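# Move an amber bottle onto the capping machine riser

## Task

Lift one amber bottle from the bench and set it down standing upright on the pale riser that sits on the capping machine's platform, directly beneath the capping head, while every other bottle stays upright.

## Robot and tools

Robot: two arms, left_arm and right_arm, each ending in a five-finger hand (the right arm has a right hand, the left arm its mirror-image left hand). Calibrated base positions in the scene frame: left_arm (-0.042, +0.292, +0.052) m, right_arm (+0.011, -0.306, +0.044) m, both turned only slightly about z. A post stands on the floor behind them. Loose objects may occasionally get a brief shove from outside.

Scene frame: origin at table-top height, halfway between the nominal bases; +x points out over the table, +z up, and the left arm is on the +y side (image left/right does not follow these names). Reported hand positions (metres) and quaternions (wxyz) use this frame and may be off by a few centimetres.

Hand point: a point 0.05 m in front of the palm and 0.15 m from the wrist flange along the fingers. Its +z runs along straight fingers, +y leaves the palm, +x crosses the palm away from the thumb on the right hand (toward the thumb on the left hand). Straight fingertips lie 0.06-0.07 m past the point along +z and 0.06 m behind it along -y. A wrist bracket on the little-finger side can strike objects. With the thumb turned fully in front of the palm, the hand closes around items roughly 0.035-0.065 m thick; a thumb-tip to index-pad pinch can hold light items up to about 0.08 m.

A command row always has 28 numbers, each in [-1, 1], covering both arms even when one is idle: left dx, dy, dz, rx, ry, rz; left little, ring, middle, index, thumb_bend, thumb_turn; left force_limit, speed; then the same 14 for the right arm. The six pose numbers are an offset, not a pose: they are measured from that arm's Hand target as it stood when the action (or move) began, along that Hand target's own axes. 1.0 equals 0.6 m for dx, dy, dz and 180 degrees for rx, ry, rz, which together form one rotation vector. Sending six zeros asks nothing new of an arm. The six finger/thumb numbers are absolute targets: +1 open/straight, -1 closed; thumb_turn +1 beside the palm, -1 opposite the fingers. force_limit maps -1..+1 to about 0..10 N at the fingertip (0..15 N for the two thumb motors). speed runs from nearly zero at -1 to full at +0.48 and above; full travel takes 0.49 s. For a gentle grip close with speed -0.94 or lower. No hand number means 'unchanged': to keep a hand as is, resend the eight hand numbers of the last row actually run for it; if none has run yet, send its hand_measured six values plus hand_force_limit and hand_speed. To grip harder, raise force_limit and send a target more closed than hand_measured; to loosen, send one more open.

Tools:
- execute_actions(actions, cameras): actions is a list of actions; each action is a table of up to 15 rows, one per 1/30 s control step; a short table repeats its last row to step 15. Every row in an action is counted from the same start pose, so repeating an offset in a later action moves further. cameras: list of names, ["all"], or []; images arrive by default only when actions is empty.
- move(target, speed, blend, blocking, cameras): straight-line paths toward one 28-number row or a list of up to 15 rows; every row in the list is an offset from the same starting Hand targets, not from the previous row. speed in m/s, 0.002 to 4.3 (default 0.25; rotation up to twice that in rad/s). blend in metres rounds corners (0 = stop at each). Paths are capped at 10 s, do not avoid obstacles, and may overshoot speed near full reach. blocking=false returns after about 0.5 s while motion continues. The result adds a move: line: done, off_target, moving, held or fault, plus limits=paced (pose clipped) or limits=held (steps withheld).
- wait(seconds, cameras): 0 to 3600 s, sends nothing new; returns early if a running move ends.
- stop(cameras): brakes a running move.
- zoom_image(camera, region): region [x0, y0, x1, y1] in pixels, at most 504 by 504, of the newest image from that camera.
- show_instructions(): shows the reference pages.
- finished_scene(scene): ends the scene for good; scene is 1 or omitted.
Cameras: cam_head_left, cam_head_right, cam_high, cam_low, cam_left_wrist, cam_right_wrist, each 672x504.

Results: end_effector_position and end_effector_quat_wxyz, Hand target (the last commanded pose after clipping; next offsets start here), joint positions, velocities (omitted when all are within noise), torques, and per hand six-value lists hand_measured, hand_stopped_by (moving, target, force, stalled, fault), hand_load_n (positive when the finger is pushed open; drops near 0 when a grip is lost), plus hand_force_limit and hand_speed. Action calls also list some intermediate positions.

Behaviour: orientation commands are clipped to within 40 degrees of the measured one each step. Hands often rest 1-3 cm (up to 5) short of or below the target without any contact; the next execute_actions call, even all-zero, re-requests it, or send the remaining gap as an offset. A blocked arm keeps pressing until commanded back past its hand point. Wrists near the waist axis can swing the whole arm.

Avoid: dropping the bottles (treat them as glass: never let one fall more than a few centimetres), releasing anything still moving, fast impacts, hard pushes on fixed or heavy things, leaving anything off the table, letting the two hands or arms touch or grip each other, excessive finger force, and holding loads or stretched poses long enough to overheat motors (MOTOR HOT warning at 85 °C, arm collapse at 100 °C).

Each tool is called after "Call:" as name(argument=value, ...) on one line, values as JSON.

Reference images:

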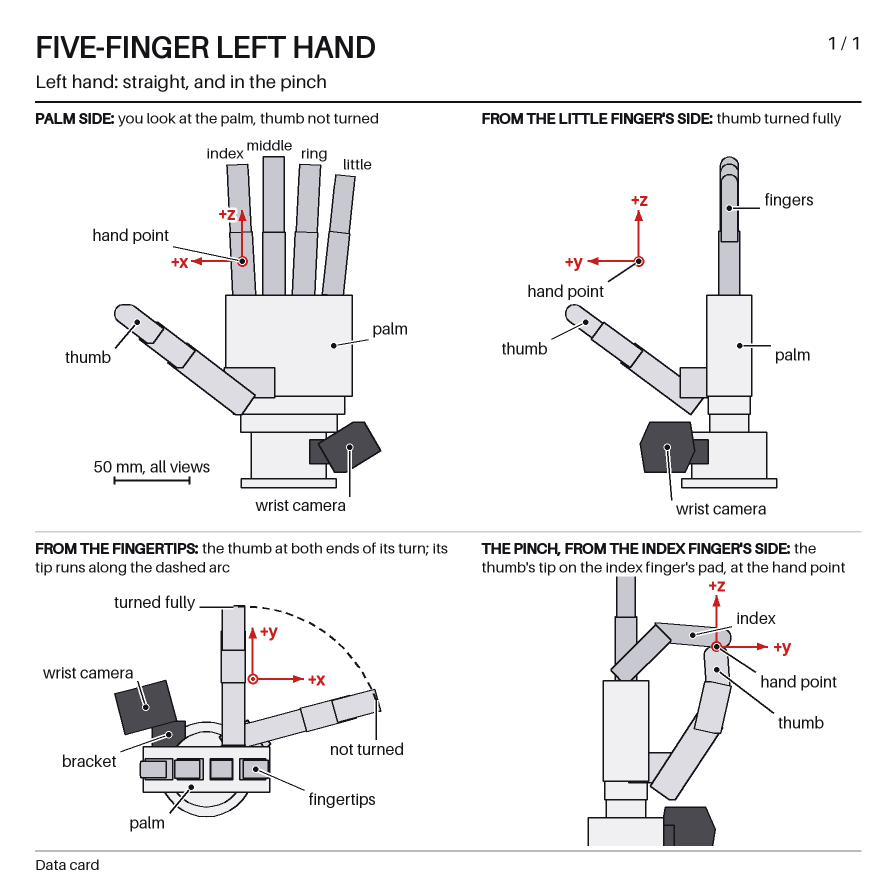

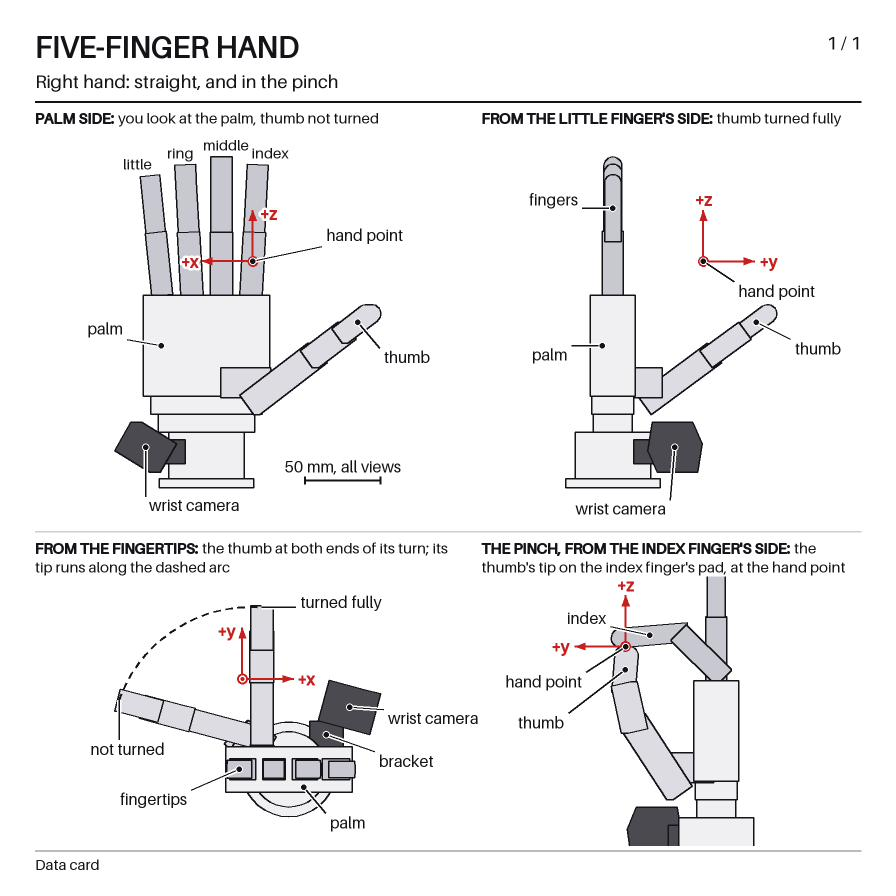

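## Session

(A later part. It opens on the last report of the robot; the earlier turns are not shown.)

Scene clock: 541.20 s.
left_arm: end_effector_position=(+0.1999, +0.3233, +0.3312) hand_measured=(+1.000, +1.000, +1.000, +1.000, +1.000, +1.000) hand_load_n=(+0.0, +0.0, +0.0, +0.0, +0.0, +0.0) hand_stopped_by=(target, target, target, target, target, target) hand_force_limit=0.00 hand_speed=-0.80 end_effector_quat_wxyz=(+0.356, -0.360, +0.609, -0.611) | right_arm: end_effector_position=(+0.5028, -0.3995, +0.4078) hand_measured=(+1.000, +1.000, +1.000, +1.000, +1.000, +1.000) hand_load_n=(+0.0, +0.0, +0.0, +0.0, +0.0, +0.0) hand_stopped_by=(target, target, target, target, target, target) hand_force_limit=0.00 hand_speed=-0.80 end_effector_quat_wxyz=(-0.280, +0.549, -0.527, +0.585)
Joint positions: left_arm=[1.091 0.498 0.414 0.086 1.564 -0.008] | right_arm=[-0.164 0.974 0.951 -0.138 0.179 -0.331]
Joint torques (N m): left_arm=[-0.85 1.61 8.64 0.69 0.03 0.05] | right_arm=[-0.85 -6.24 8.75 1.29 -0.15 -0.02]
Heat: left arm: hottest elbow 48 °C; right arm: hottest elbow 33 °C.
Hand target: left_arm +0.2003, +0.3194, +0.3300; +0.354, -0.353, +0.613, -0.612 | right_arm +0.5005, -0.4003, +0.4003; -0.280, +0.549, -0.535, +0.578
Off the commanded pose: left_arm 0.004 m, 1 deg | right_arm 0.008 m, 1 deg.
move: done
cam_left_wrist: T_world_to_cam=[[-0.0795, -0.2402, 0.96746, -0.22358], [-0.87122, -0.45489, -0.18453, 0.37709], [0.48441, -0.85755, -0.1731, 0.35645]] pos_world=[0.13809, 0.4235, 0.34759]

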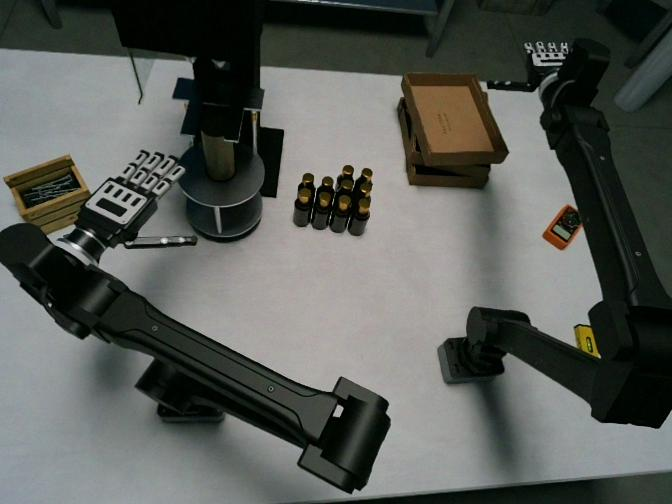

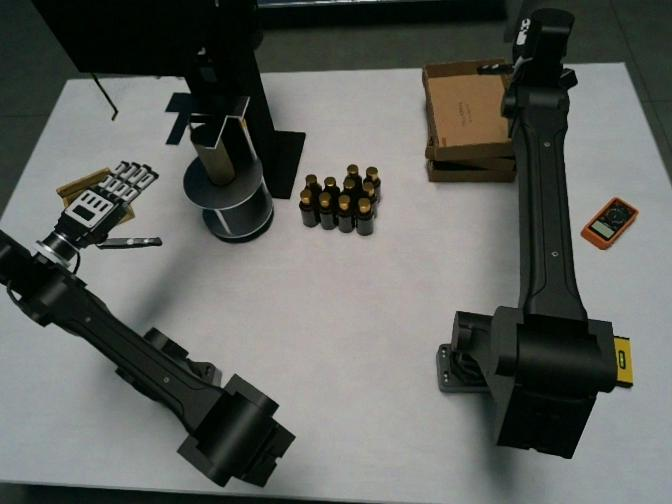

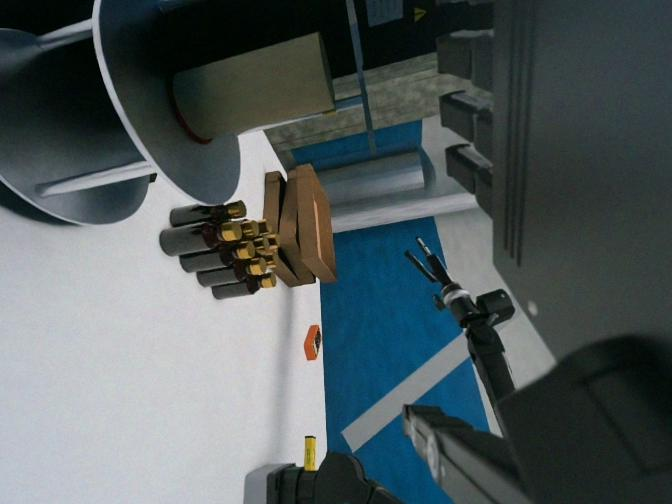

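Call:
move(target=[[0.01,-0.15,0.083,0.0654,-0.1579,-0.2442,1,1,1,1,1,1,0,-0.8, 0,0,0,0,0,0,1,1,1,1,1,1,0,-0.8]], speed=0.2, cameras=["cam_head_left","cam_high","cam_left_wrist"])

Call:
zoom_image(camera="cam_left_wrist", region=[100, 0, 604, 504])

Scene clock: 621.70 s.
left_arm: end_effector_position=(+0.2435, +0.2964, +0.3960) hand_measured=(+1.000, +1.000, +1.000, +1.000, +1.000, +1.000) hand_load_n=(+0.0, +0.0, +0.0, +0.0, +0.0, -0.5) hand_stopped_by=(target, target, target, target, target, target) hand_force_limit=0.00 hand_speed=-0.80 end_effector_quat_wxyz=(-0.268, +0.665, -0.267, +0.644) | right_arm: end_effector_position=(+0.5028, -0.3995, +0.4078) hand_measured=(+1.000, +1.000, +1.000, +1.000, +1.000, +1.000) hand_load_n=(+0.0, +0.0, +0.0, +0.0, +0.0, +0.0) hand_stopped_by=(target, target, target, target, target, target) hand_force_limit=0.00 hand_speed=-0.80 end_effector_quat_wxyz=(-0.280, +0.549, -0.527, +0.585)
Joint positions: left_arm=[0.671 0.223 0.464 -0.274 0.62 -0.776] | right_arm=[-0.164 0.974 0.951 -0.138 0.179 -0.331]
Joint torques (N m): left_arm=[-0.91 3.14 12.27 0.65 0.01 -0.11] | right_arm=[-1.26 -6.71 9.16 1.46 -0.13 -0.04]
Heat: left arm: hottest elbow 44 °C; right arm: hottest elbow 33 °C.
Hand target: left_arm +0.2403, +0.2892, +0.4201; -0.271, +0.653, -0.271, +0.654 | right_arm +0.5005, -0.4003, +0.4003; -0.280, +0.549, -0.535, +0.578
Off the commanded pose: left_arm 0.025 m, 2 deg | right_arm 0.008 m, 1 deg.
move: off_target (left_arm)
cam_left_wrist: T_world_to_cam=[[0.06475, 0.51154, 0.85682, -0.50346], [-0.5168, -0.71732, 0.46731, 0.14814], [0.85366, -0.47306, 0.21792, -0.03525]] pos_world=[0.13925, 0.34712, 0.36983]

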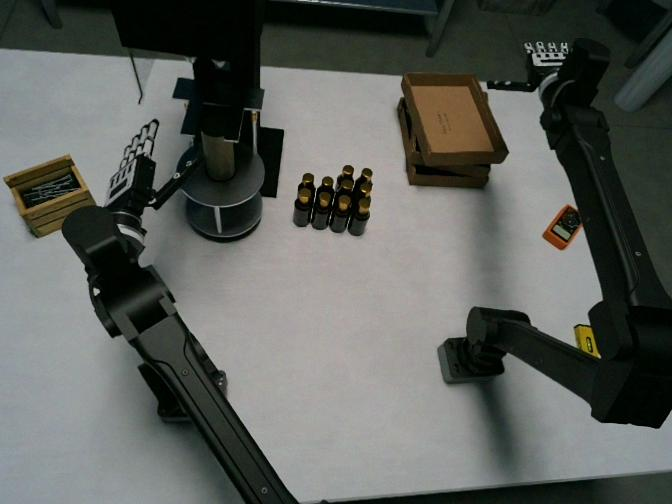

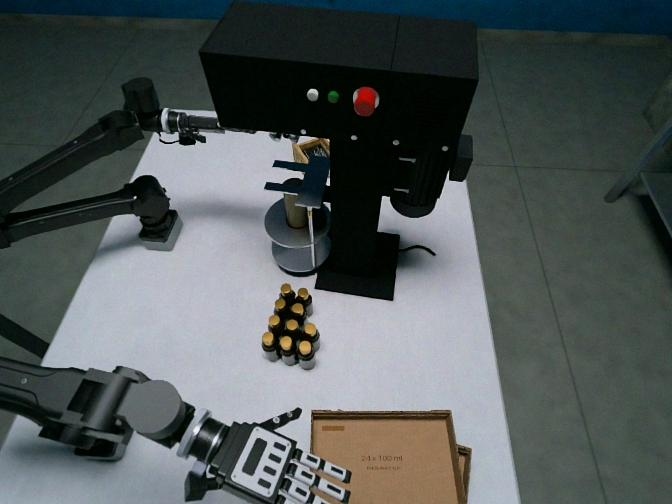

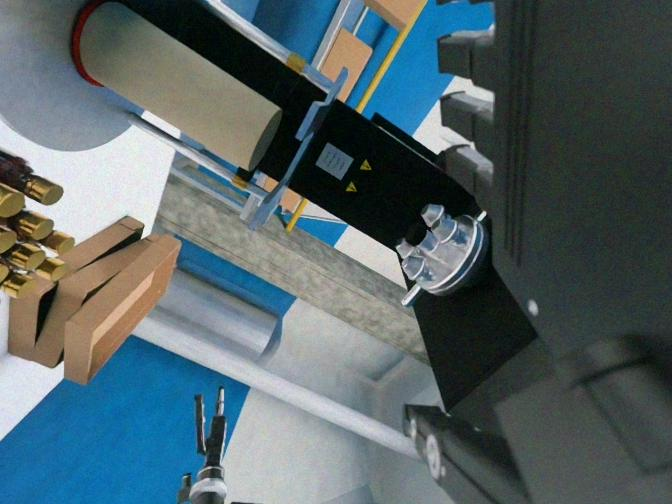

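Scaled by 1.000.

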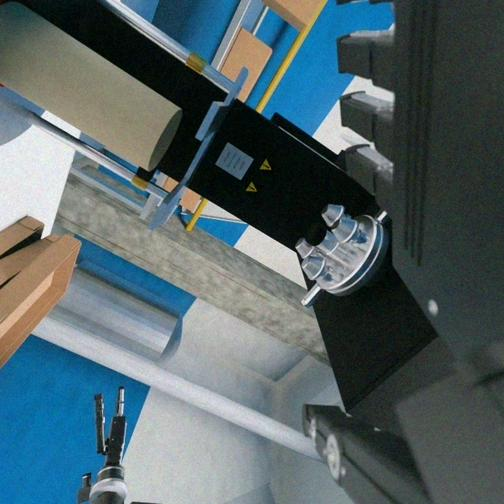

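Call:
move(target=[[-0.197,-0.18,0.017,-0.0262,0.0632,0.2491,1,1,1,1,1,1,0,-0.8, -0.495,0.221,-0.404,0.1437,-0.2787,0.0961,1,1,1,1,1,1,0,-0.8]], speed=0.2, cameras=["all"])

Scene clock: 809.63 s.
left_arm: end_effector_position=(+0.2502, +0.4408, +0.3958) hand_measured=(+1.000, +1.000, +1.000, +1.000, +1.000, +1.000) hand_load_n=(+0.0, +0.0, +0.0, +0.0, +0.0, +0.0) hand_stopped_by=(target, target, target, target, target, target) hand_force_limit=0.00 hand_speed=-0.80 end_effector_quat_wxyz=(+0.433, -0.452, +0.545, -0.558) | right_arm: end_effector_position=(+0.3137, -0.0922, +0.2217) hand_measured=(+1.000, +1.000, +1.000, +1.000, +1.000, +1.000) hand_load_n=(+0.0, +0.0, +0.0, +0.0, +0.0, +0.0) hand_stopped_by=(target, target, target, target, target, target) hand_force_limit=0.00 hand_speed=-0.80 end_effector_quat_wxyz=(+0.664, -0.585, +0.301, -0.354)
Joint positions: left_arm=[1.152 0.759 0.664 0.083 1.334 -0.021] | right_arm=[0.426 0.803 0.097 0.841 -0.151 0.005]
Joint torques (N m): left_arm=[1.2 -0.73 11.97 0.21 0.17 0.11] | right_arm=[-0.09 -0.44 6.86 2.3 -0.08 -0.01]
Heat: left arm: hottest elbow 55 °C; right arm: hottest elbow 34 °C.
Hand target: left_arm +0.2505, +0.4491, +0.4130; +0.446, -0.444, +0.549, -0.549 | right_arm +0.3105, -0.0901, +0.2205; +0.669, -0.582, +0.303, -0.348
Off the commanded pose: left_arm 0.019 m, 2 deg | right_arm 0.004 m, 1 deg.
move: off_target (left_arm)
cam_left_wrist: T_world_to_cam=[[0.00058, -0.22964, 0.97328, -0.28089], [-0.70569, -0.68968, -0.1623, 0.53953], [0.70852, -0.68674, -0.16245, 0.30847]] pos_world=[0.16235, 0.51944, 0.41107]
cam_right_wrist: T_world_to_cam=[[0.25507, -0.19555, -0.94694, 0.10906], [-0.8731, 0.37425, -0.31246, 0.3758], [0.4155, 0.90647, -0.07528, 0.0888]] pos_world=[0.2634, -0.19981, 0.22738]

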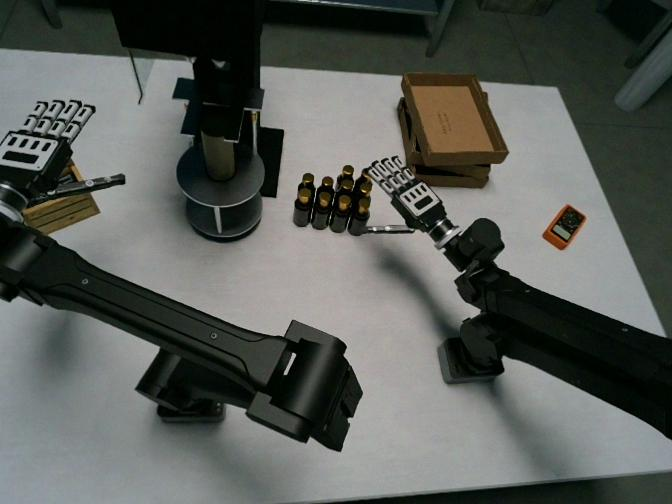

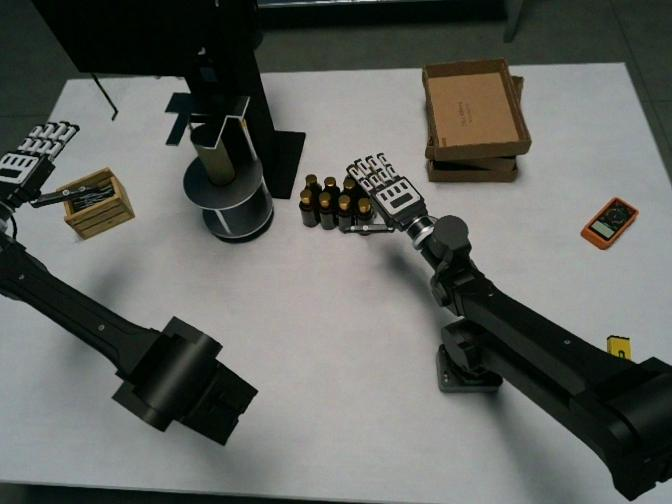

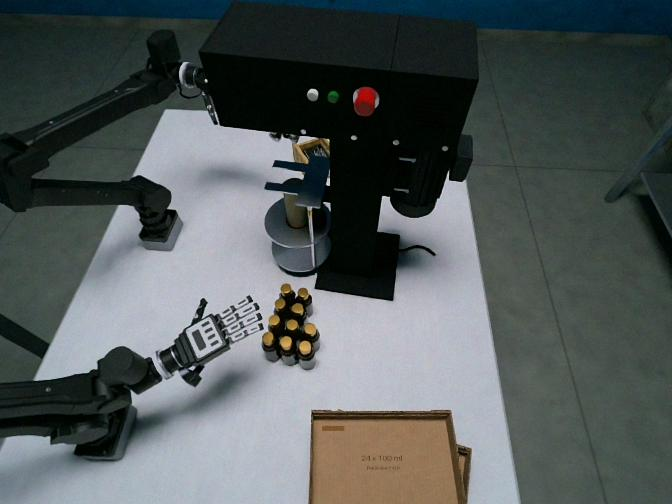

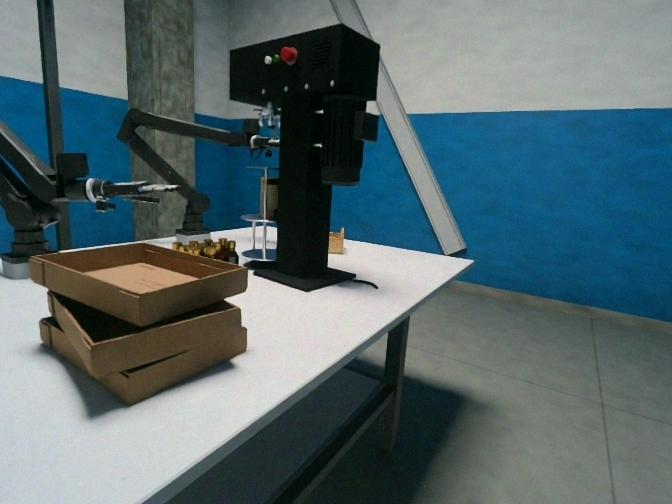

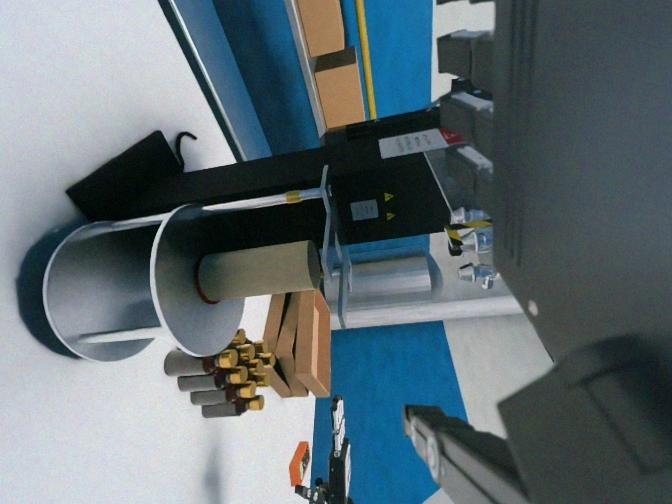

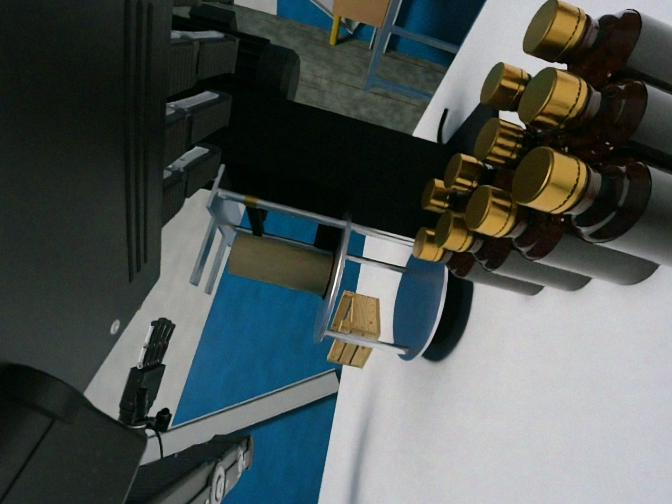

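Call:
zoom_image(camera="cam_right_wrist", region=[400, 0, 672, 300])

Scaled by 1.680 from the camera's image (finer frame: 960x720).

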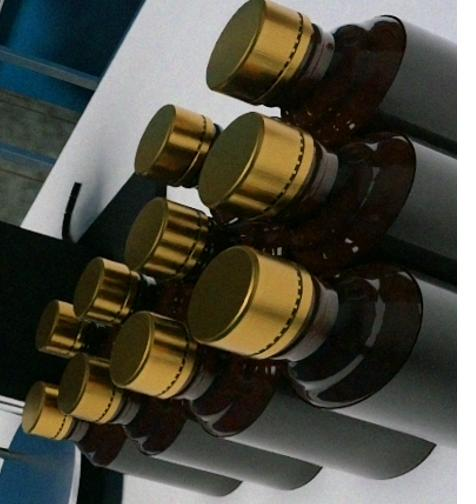

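Call:
move(target=[[0,0,0,0,0,0,1,1,1,1,1,1,0,-0.8, 0,0,0,0,0,0,1,1,1,0.36,0.4,-1,-0.2,-0.3]], cameras=["cam_right_wrist"])

Call:
zoom_image(camera="cam_right_wrist", region=[150, 50, 500, 400])

Scene clock: 841.87 s.
left_arm: end_effector_position=(+0.2502, +0.4408, +0.3958) hand_measured=(+1.000, +1.000, +1.000, +1.000, +1.000, +1.000) hand_load_n=(+0.0, +0.0, +0.0, +0.0, +0.0, -0.5) hand_stopped_by=(target, target, target, target, target, target) hand_force_limit=0.00 hand_speed=-0.80 end_effector_quat_wxyz=(+0.433, -0.451, +0.546, -0.558) | right_arm: end_effector_position=(+0.3137, -0.0922, +0.2216) hand_measured=(+1.000, +1.000, +1.000, +0.360, +0.400, -1.000) hand_load_n=(+0.0, +0.0, +0.0, +0.0, +0.0, +0.0) hand_stopped_by=(target, target, target, target, target, target) hand_force_limit=-0.20 hand_speed=-0.30 end_effector_quat_wxyz=(+0.664, -0.585, +0.302, -0.354)
Joint positions: left_arm=[1.152 0.759 0.664 0.083 1.334 -0.019] | right_arm=[0.426 0.803 0.097 0.841 -0.151 0.007]
Joint torques (N m): left_arm=[1.2 -0.73 11.99 0.18 0.17 0.1] | right_arm=[-0.38 -0.73 6.94 2.45 -0.06 -0.12]
Heat: left arm: hottest elbow 56 °C; right arm: hottest elbow 34 °C.
Hand target: left_arm +0.2505, +0.4492, +0.4130; +0.446, -0.444, +0.550, -0.549 | right_arm +0.3106, -0.0901, +0.2204; +0.669, -0.582, +0.303, -0.348
Off the commanded pose: left_arm 0.019 m, 2 deg | right_arm 0.004 m, 1 deg.
move: done
cam_right_wrist: T_world_to_cam=[[0.25386, -0.19455, -0.94747, 0.10951], [-0.8734, 0.37479, -0.31097, 0.37559], [0.4156, 0.90647, -0.07477, 0.08864]] pos_world=[0.2634, -0.19981, 0.22718]

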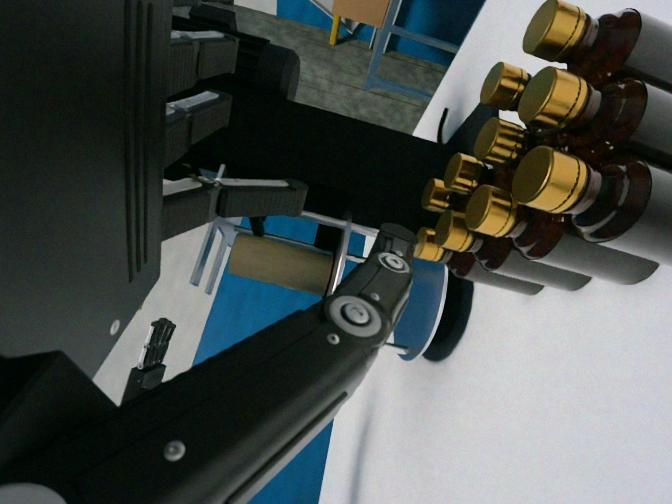

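Scaled by 1.440 from the camera's image (finer frame: 960x720).

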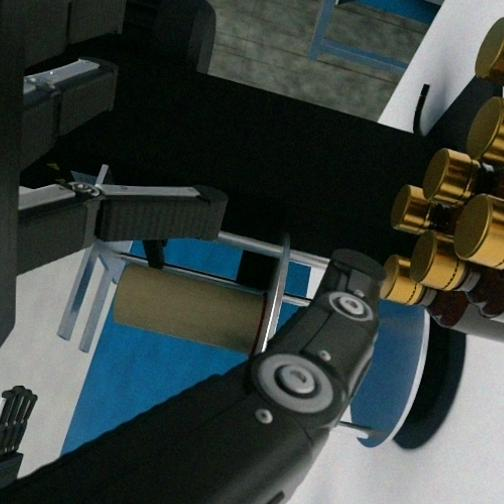

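Call:
move(target=[[0,0,0,0,0,0,1,1,1,1,1,1,0,-0.8, 0,0,0,0,0,0,1,1,1,0.4,-0.2,-1,-0.2,-0.3]], cameras=["cam_right_wrist"])

Call:
zoom_image(camera="cam_right_wrist", region=[150, 50, 500, 400])

Scene clock: 886.30 s.
left_arm: end_effector_position=(+0.2502, +0.4408, +0.3958) hand_measured=(+1.000, +1.000, +1.000, +1.000, +1.000, +1.000) hand_load_n=(+0.0, +0.0, +0.0, +0.0, +0.0, +0.0) hand_stopped_by=(target, target, target, target, target, target) hand_force_limit=0.00 hand_speed=-0.80 end_effector_quat_wxyz=(+0.433, -0.451, +0.546, -0.558) | right_arm: end_effector_position=(+0.3137, -0.0922, +0.2216) hand_measured=(+1.000, +1.000, +1.000, +0.400, -0.200, -1.000) hand_load_n=(-0.5, +0.0, +0.0, -0.5, +0.0, +0.0) hand_stopped_by=(target, target, target, target, target, target) hand_force_limit=-0.20 hand_speed=-0.30 end_effector_quat_wxyz=(+0.664, -0.585, +0.302, -0.354)
Joint positions: left_arm=[1.152 0.759 0.664 0.083 1.334 -0.019] | right_arm=[0.426 0.803 0.097 0.841 -0.151 0.007]
Joint torques (N m): left_arm=[1.26 -0.73 11.99 0.18 0.17 0.1] | right_arm=[-0.44 -0.73 6.83 2.61 -0.05 -0.05]
Heat: left arm: hottest elbow 56 °C; right arm: hottest elbow 33 °C.
Hand target: left_arm +0.2505, +0.4492, +0.4130; +0.446, -0.444, +0.550, -0.549 | right_arm +0.3106, -0.0901, +0.2204; +0.669, -0.582, +0.303, -0.348
Off the commanded pose: left_arm 0.019 m, 2 deg | right_arm 0.004 m, 1 deg.
move: done
cam_right_wrist: T_world_to_cam=[[0.25386, -0.19455, -0.94747, 0.10951], [-0.8734, 0.37479, -0.31097, 0.37559], [0.4156, 0.90647, -0.07477, 0.08864]] pos_world=[0.2634, -0.19981, 0.22718]

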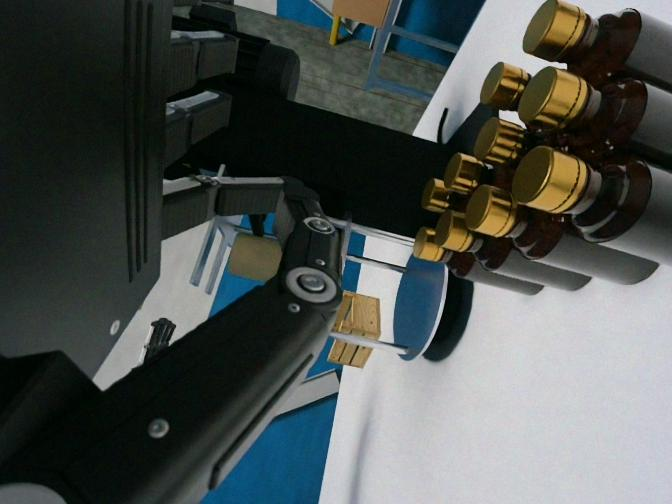

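Scaled by 1.440 from the camera's image (finer frame: 960x720).

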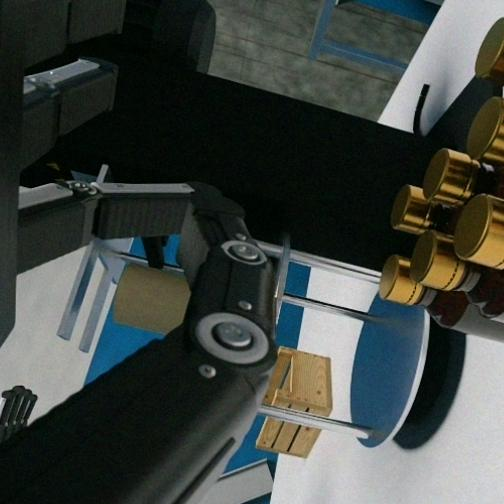

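Call:
move(target=[[0,0,0,0,0,0,1,1,1,1,1,1,0,-0.8, 0.0615,0.0656,0.0438,0,0,0,1,1,1,0.4,-0.2,-1,-0.2,-0.3]], speed=0.1, cameras=["cam_right_wrist","cam_head_left","cam_head_right","cam_high","cam_left_wrist"])

Call:
zoom_image(camera="cam_right_wrist", region=[250, 0, 672, 400])

Scene clock: 905.63 s.
left_arm: end_effector_position=(+0.2502, +0.4408, +0.3958) hand_measured=(+1.000, +1.000, +1.000, +1.000, +1.000, +1.000) hand_load_n=(-0.5, +0.0, +0.0, -0.5, +0.0, +0.0) hand_stopped_by=(target, target, target, target, target, target) hand_force_limit=0.00 hand_speed=-0.80 end_effector_quat_wxyz=(+0.433, -0.451, +0.546, -0.558) | right_arm: end_effector_position=(+0.3455, -0.1038, +0.1714) hand_measured=(+1.000, +1.000, +1.000, +0.400, -0.200, -1.000) hand_load_n=(+0.0, -0.5, +0.0, +0.0, +0.0, +0.0) hand_stopped_by=(target, target, target, target, target, target) hand_force_limit=-0.20 hand_speed=-0.30 end_effector_quat_wxyz=(+0.658, -0.596, +0.307, -0.342)
Joint positions: left_arm=[1.152 0.759 0.664 0.083 1.334 -0.019] | right_arm=[0.291 1.278 0.105 1.278 -0.299 0.027]
Joint torques (N m): left_arm=[1.26 -0.67 11.99 0.18 0.17 0.1] | right_arm=[-1.55 -3.14 6.94 2.4 -0.11 0.01]
Heat: left arm: hottest elbow 57 °C; right arm: hottest elbow 33 °C.
Hand target: left_arm +0.2505, +0.4492, +0.4130; +0.446, -0.444, +0.550, -0.549 | right_arm +0.3576, -0.1024, +0.1850; +0.669, -0.582, +0.303, -0.348
Off the commanded pose: left_arm 0.019 m, 2 deg | right_arm 0.018 m, 2 deg.
move: off_target (right_arm)
cam_left_wrist: T_world_to_cam=[[0.00035, -0.23069, 0.97303, -0.28021], [-0.70571, -0.68944, -0.1632, 0.53986], [0.7085, -0.68662, -0.16304, 0.30859]] pos_world=[0.16245, 0.51944, 0.41107]
cam_right_wrist: T_world_to_cam=[[0.22619, -0.20209, -0.95289, 0.06136], [-0.88776, 0.35985, -0.28705, 0.39135], [0.4009, 0.91086, -0.09801, 0.09167]] pos_world=[0.29679, -0.21192, 0.17979]
Images, in order (width x height): cam_head_left 672x504, cam_head_right 672x504, cam_high 672x504, cam_left_wrist 672x504, cam_right_wrist 672x504.

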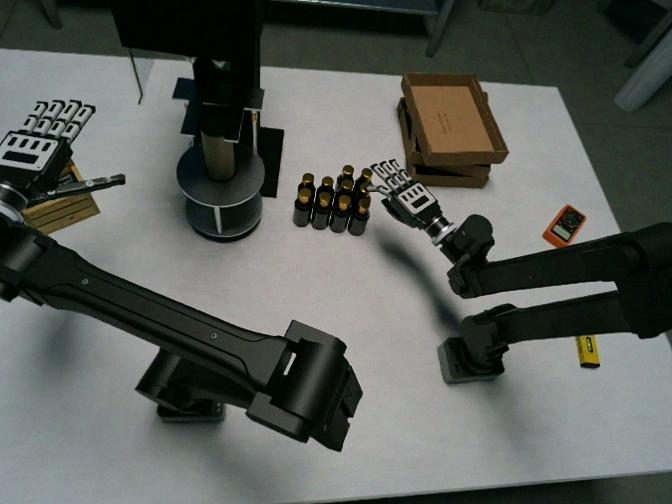

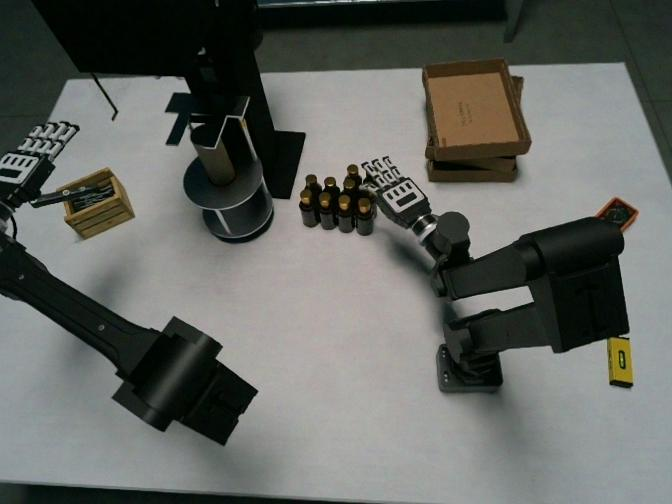

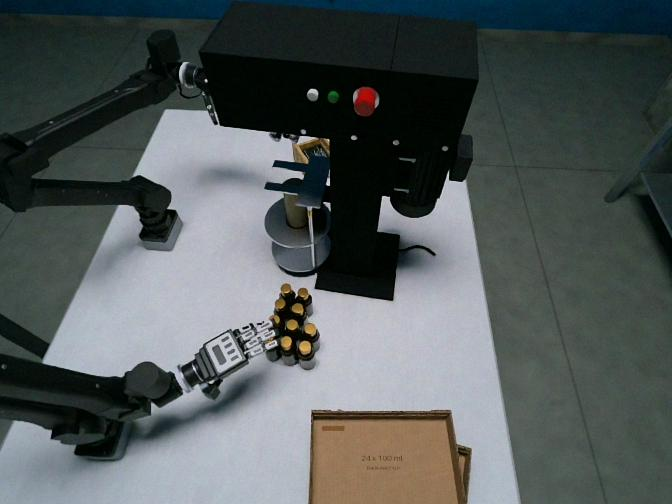

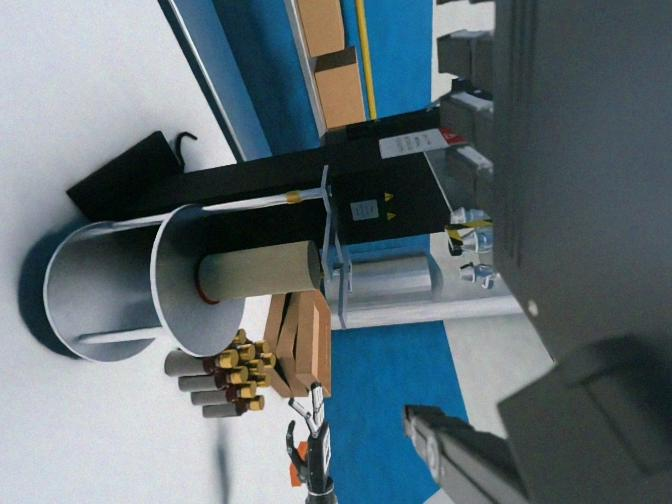

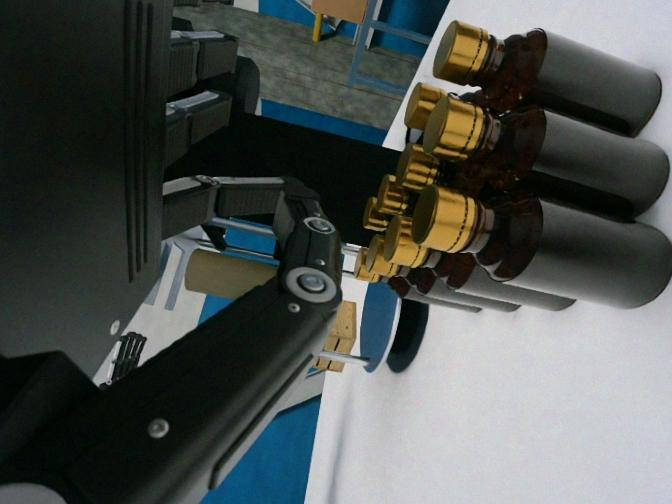

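Scaled by 1.194 from the camera's image (finer frame: 960x720).

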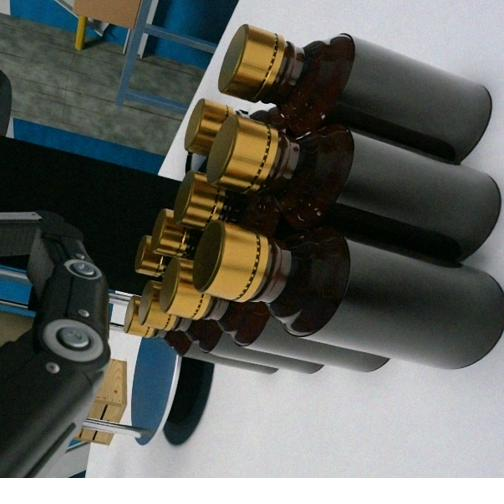

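Call:
move(target=[[0,0,0,0,0,0,1,1,1,1,1,1,0,-0.8, 0.0133,0.0483,0.0017,0,0,0,1,1,1,0.4,-0.2,-1,-0.2,-0.3]], speed=0.06, cameras=["cam_right_wrist","cam_head_left"])

Call:
zoom_image(camera="cam_right_wrist", region=[170, 50, 570, 400])

Scene clock: 939.20 s.
left_arm: end_effector_position=(+0.2502, +0.4408, +0.3958) hand_measured=(+1.000, +1.000, +1.000, +1.000, +1.000, +1.000) hand_load_n=(+0.0, +0.0, +0.0, +0.0, +0.0, +0.0) hand_stopped_by=(target, target, target, target, target, target) hand_force_limit=0.00 hand_speed=-0.80 end_effector_quat_wxyz=(+0.433, -0.451, +0.546, -0.558) | right_arm: end_effector_position=(+0.3567, -0.1056, +0.1477) hand_measured=(+1.000, +1.000, +1.000, +0.400, -0.200, -1.000) hand_load_n=(+0.0, +0.0, +0.0, +0.0, +0.0, +0.0) hand_stopped_by=(target, target, target, target, target, target) hand_force_limit=-0.20 hand_speed=-0.30 end_effector_quat_wxyz=(+0.661, -0.594, +0.304, -0.343)
Joint positions: left_arm=[1.152 0.759 0.664 0.083 1.334 -0.019] | right_arm=[0.264 1.529 0.121 1.522 -0.326 0.031]
Joint torques (N m): left_arm=[1.2 -0.67 11.99 0.2 0.17 0.1] | right_arm=[-0.97 -5.07 4.23 2.44 -0.2 0.01]
Heat: left arm: hottest elbow 57 °C; right arm: hottest elbow 31 °C.
Hand target: left_arm +0.2505, +0.4492, +0.4130; +0.446, -0.444, +0.550, -0.549 | right_arm +0.3662, -0.1059, +0.1565; +0.669, -0.582, +0.303, -0.348
Off the commanded pose: left_arm 0.019 m, 2 deg | right_arm 0.013 m, 2 deg.
move: off_target (right_arm)
cam_right_wrist: T_world_to_cam=[[0.23276, -0.19849, -0.95206, 0.03374], [-0.88634, 0.35962, -0.29167, 0.39537], [0.40027, 0.91174, -0.09222, 0.08593]] pos_world=[0.30818, -0.21383, 0.15536]
Images, in order (width x height): cam_head_left 672x504, cam_right_wrist 672x504.

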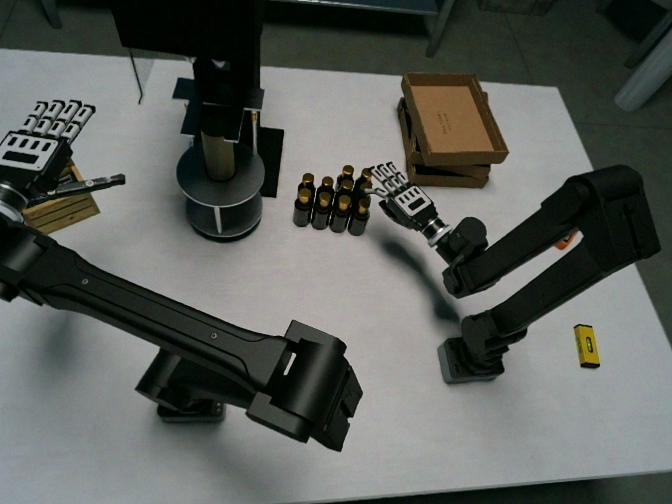

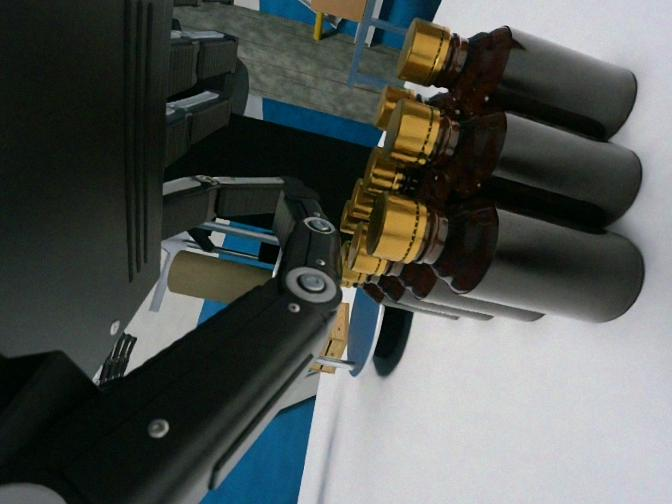

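Scaled by 1.260 from the camera's image (finer frame: 960x720).

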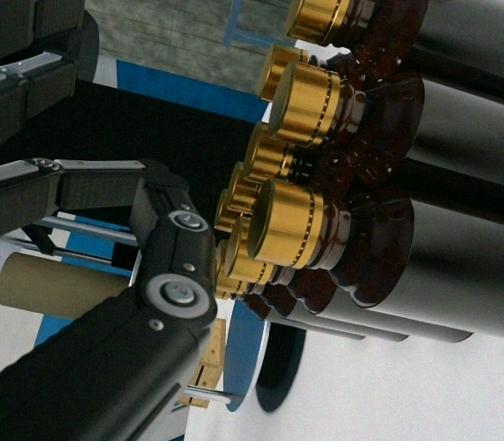

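Call:
move(target=[[0,0,0,0,0,0,1,1,1,1,1,1,0,-0.8, 0.0017,0.03,-0.005,0,0,0,1,1,1,0.4,-0.2,-1,-0.2,-0.3]], speed=0.05, cameras=["cam_right_wrist"])

Call:
zoom_image(camera="cam_right_wrist", region=[170, 50, 570, 400])

Scene clock: 997.33 s.
left_arm: end_effector_position=(+0.2502, +0.4408, +0.3958) hand_measured=(+1.000, +1.000, +1.000, +1.000, +1.000, +1.000) hand_load_n=(+0.0, +0.0, +0.0, +0.0, +0.0, +0.0) hand_stopped_by=(target, target, target, target, target, target) hand_force_limit=0.00 hand_speed=-0.80 end_effector_quat_wxyz=(+0.433, -0.451, +0.546, -0.558) | right_arm: end_effector_position=(+0.3573, -0.1056, +0.1318) hand_measured=(+1.000, +1.000, +1.000, +0.400, -0.200, -1.000) hand_load_n=(+0.0, +0.0, +0.0, +0.0, +0.0, +0.0) hand_stopped_by=(target, target, target, target, target, target) hand_force_limit=-0.20 hand_speed=-0.30 end_effector_quat_wxyz=(+0.653, -0.603, +0.312, -0.334)
Joint positions: left_arm=[1.152 0.759 0.664 0.083 1.334 -0.019] | right_arm=[0.262 1.598 0.126 1.554 -0.331 0.032]
Joint torques (N m): left_arm=[1.26 -0.73 11.99 0.2 0.17 0.1] | right_arm=[-1.2 -5.36 3.82 2.48 -0.17 -0.18]
Heat: left arm: hottest elbow 58 °C; right arm: hottest elbow 30 °C.
Hand target: left_arm +0.2505, +0.4492, +0.4130; +0.446, -0.444, +0.550, -0.549 | right_arm +0.3663, -0.1070, +0.1381; +0.669, -0.582, +0.303, -0.348
Off the commanded pose: left_arm 0.019 m, 2 deg | right_arm 0.011 m, 4 deg.
joint sent to its limit (right arm) — joint 4 (wrist pitch), upper limit. The joint targets still meet the commanded pose.
move: off_target (right_arm)
cam_right_wrist: T_world_to_cam=[[0.20356, -0.20696, -0.95694, 0.02875], [-0.89588, 0.35488, -0.26732, 0.3909], [0.39492, 0.91172, -0.11317, 0.0889]] pos_world=[0.30924, -0.21382, 0.14206]

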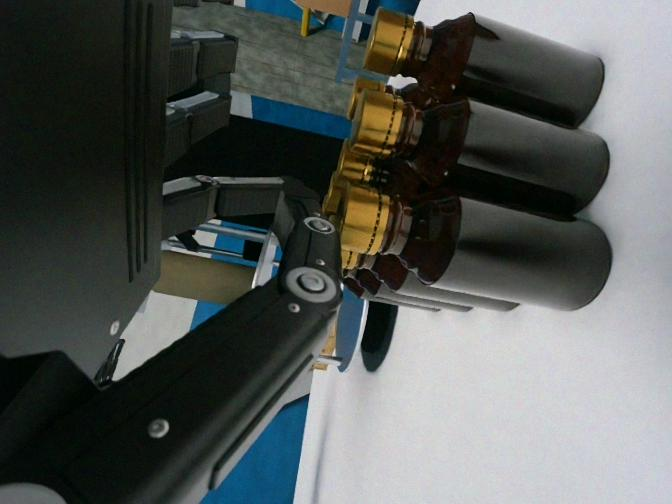

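Scaled by 1.260 from the camera's image (finer frame: 960x720).

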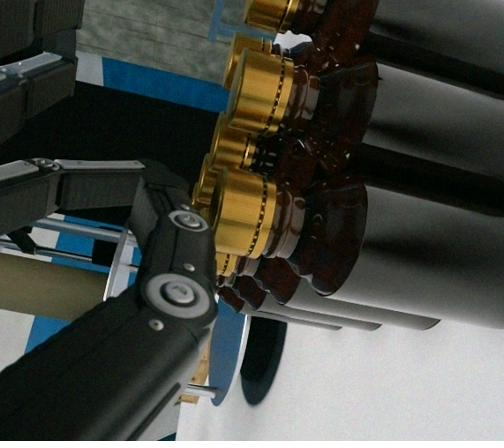

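Call:
move(target=[[0,0,0,0,0,0,1,1,1,1,1,1,0,-0.8, 0,-0.0825,0.0116,0,0,0,1,1,1,0.4,-0.2,-1,-0.2,-0.3],[0,0,0,0,0,0,1,1,1,1,1,1,0,-0.8, 0.011,-0.067,0.002,-0.0167,-0.121,0.017,1,1,1,0.4,-0.2,-1,-0.2,-0.3]], speed=0.1, cameras=["cam_right_wrist","cam_head_left","cam_high"])

Call:
zoom_image(camera="cam_right_wrist", region=[170, 0, 670, 400])

Scene clock: 1111.47 s.
left_arm: end_effector_position=(+0.2502, +0.4408, +0.3958) hand_measured=(+1.000, +1.000, +1.000, +1.000, +1.000, +1.000) hand_load_n=(+0.0, +0.0, -0.5, +0.0, +0.0, -0.5) hand_stopped_by=(target, target, target, target, target, target) hand_force_limit=0.00 hand_speed=-0.80 end_effector_quat_wxyz=(+0.433, -0.451, +0.546, -0.558) | right_arm: end_effector_position=(+0.3551, -0.1124, +0.1715) hand_measured=(+1.000, +1.000, +1.000, +0.400, -0.200, -1.000) hand_load_n=(+0.0, +0.0, +0.0, +0.0, +0.0, +0.0) hand_stopped_by=(target, target, target, target, target, target) hand_force_limit=-0.20 hand_speed=-0.30 end_effector_quat_wxyz=(+0.704, -0.652, +0.196, -0.201)
Joint positions: left_arm=[1.152 0.759 0.664 0.083 1.334 -0.019] | right_arm=[0.011 1.439 0.274 1.292 -0.959 0.119]
Joint torques (N m): left_arm=[1.26 -0.67 11.99 0.2 0.17 0.1] | right_arm=[-1.49 -5.89 6.45 1.57 -0.11 -0.03]
Heat: left arm: hottest elbow 59 °C; right arm: hottest elbow 28 °C.
Hand target: left_arm +0.2505, +0.4492, +0.4130; +0.446, -0.444, +0.550, -0.549 | right_arm +0.3665, -0.1150, +0.1782; +0.708, -0.646, +0.196, -0.206
Off the commanded pose: left_arm 0.019 m, 2 deg | right_arm 0.013 m, 1 deg.
move: off_target (right_arm)
cam_right_wrist: T_world_to_cam=[[0.2559, -0.11474, -0.95987, 0.058], [-0.96635, -0.00339, -0.25722, 0.38503], [0.02626, 0.99339, -0.11174, 0.24033]] pos_world=[0.35092, -0.23078, 0.18157]
Images, in order (width x height): cam_head_left 672x504, cam_high 672x504, cam_right_wrist 672x504.

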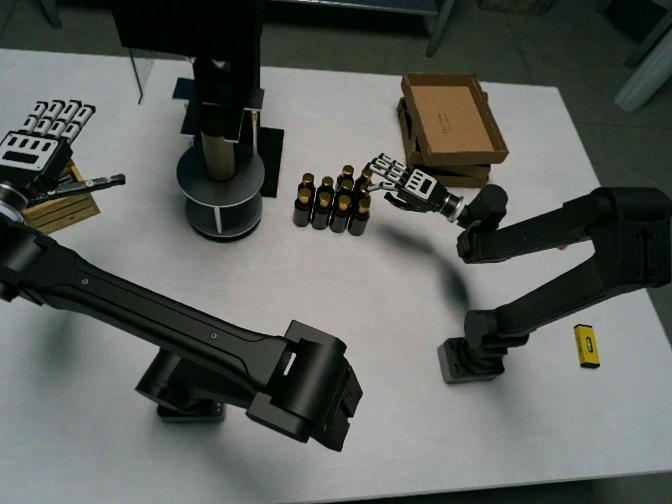

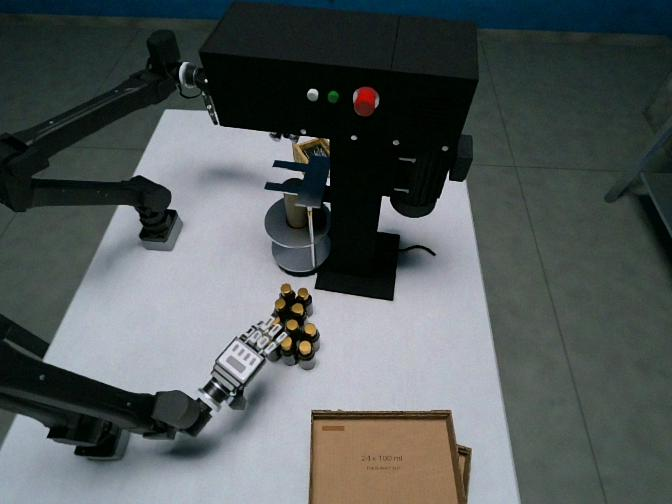

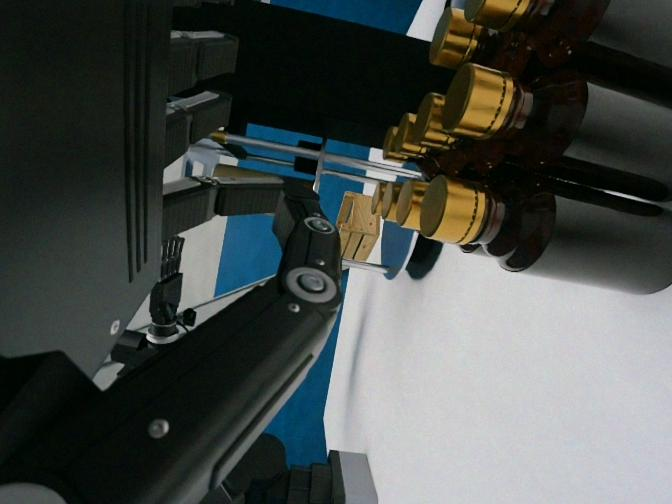

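Scaled by 1.008 from the camera's image (finer frame: 960x720).

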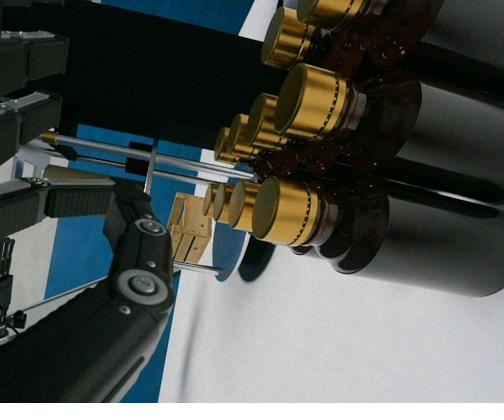

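Call:
move(target=[[0,0,0,0,0,0,1,1,1,1,1,1,0,-0.8, 0.0167,0.058,0,0,0,0,1,1,1,0.4,-0.2,-1,-0.2,-0.3]], speed=0.06, cameras=["cam_right_wrist"])

Call:
zoom_image(camera="cam_right_wrist", region=[170, 50, 570, 400])

Scene clock: 1137.87 s.
left_arm: end_effector_position=(+0.2502, +0.4408, +0.3958) hand_measured=(+1.000, +1.000, +1.000, +1.000, +1.000, +1.000) hand_load_n=(+0.0, +0.0, +0.0, +0.0, +0.0, -0.5) hand_stopped_by=(target, target, target, target, target, target) hand_force_limit=0.00 hand_speed=-0.80 end_effector_quat_wxyz=(+0.433, -0.451, +0.546, -0.558) | right_arm: end_effector_position=(+0.3667, -0.1146, +0.1378) hand_measured=(+1.000, +1.000, +1.000, +0.400, -0.200, -1.000) hand_load_n=(+0.0, +0.0, +0.0, +0.0, +0.0, +0.0) hand_stopped_by=(target, target, target, target, target, target) hand_force_limit=-0.20 hand_speed=-0.30 end_effector_quat_wxyz=(+0.704, -0.652, +0.198, -0.199)
Joint positions: left_arm=[1.152 0.759 0.664 0.083 1.334 -0.019] | right_arm=[0.001 1.643 0.297 1.47 -0.969 0.122]
Joint torques (N m): left_arm=[1.26 -0.67 11.99 0.2 0.17 0.1] | right_arm=[-1.49 -7.94 4.57 2.15 -0.13 -0.07]
Heat: left arm: hottest elbow 59 °C; right arm: hottest elbow 29 °C.
Hand target: left_arm +0.2505, +0.4492, +0.4130; +0.446, -0.444, +0.550, -0.549 | right_arm +0.3764, -0.1177, +0.1435; +0.708, -0.646, +0.196, -0.206
Off the commanded pose: left_arm 0.019 m, 2 deg | right_arm 0.011 m, 1 deg.
move: off_target (right_arm)
cam_right_wrist: T_world_to_cam=[[0.2505, -0.11453, -0.96132, 0.02463], [-0.96779, -0.0039, -0.25172, 0.38726], [0.02508, 0.99341, -0.11182, 0.23888]] pos_world=[0.36263, -0.23298, 0.14787]

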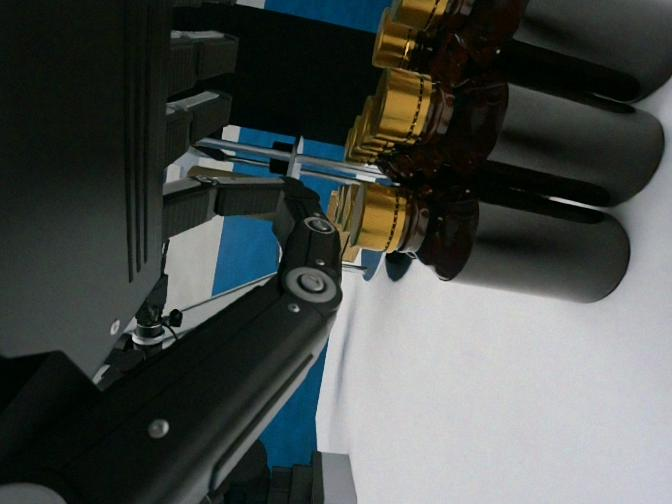

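Scaled by 1.260 from the camera's image (finer frame: 960x720).

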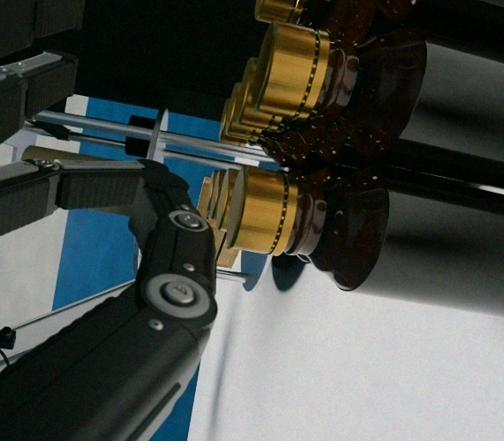

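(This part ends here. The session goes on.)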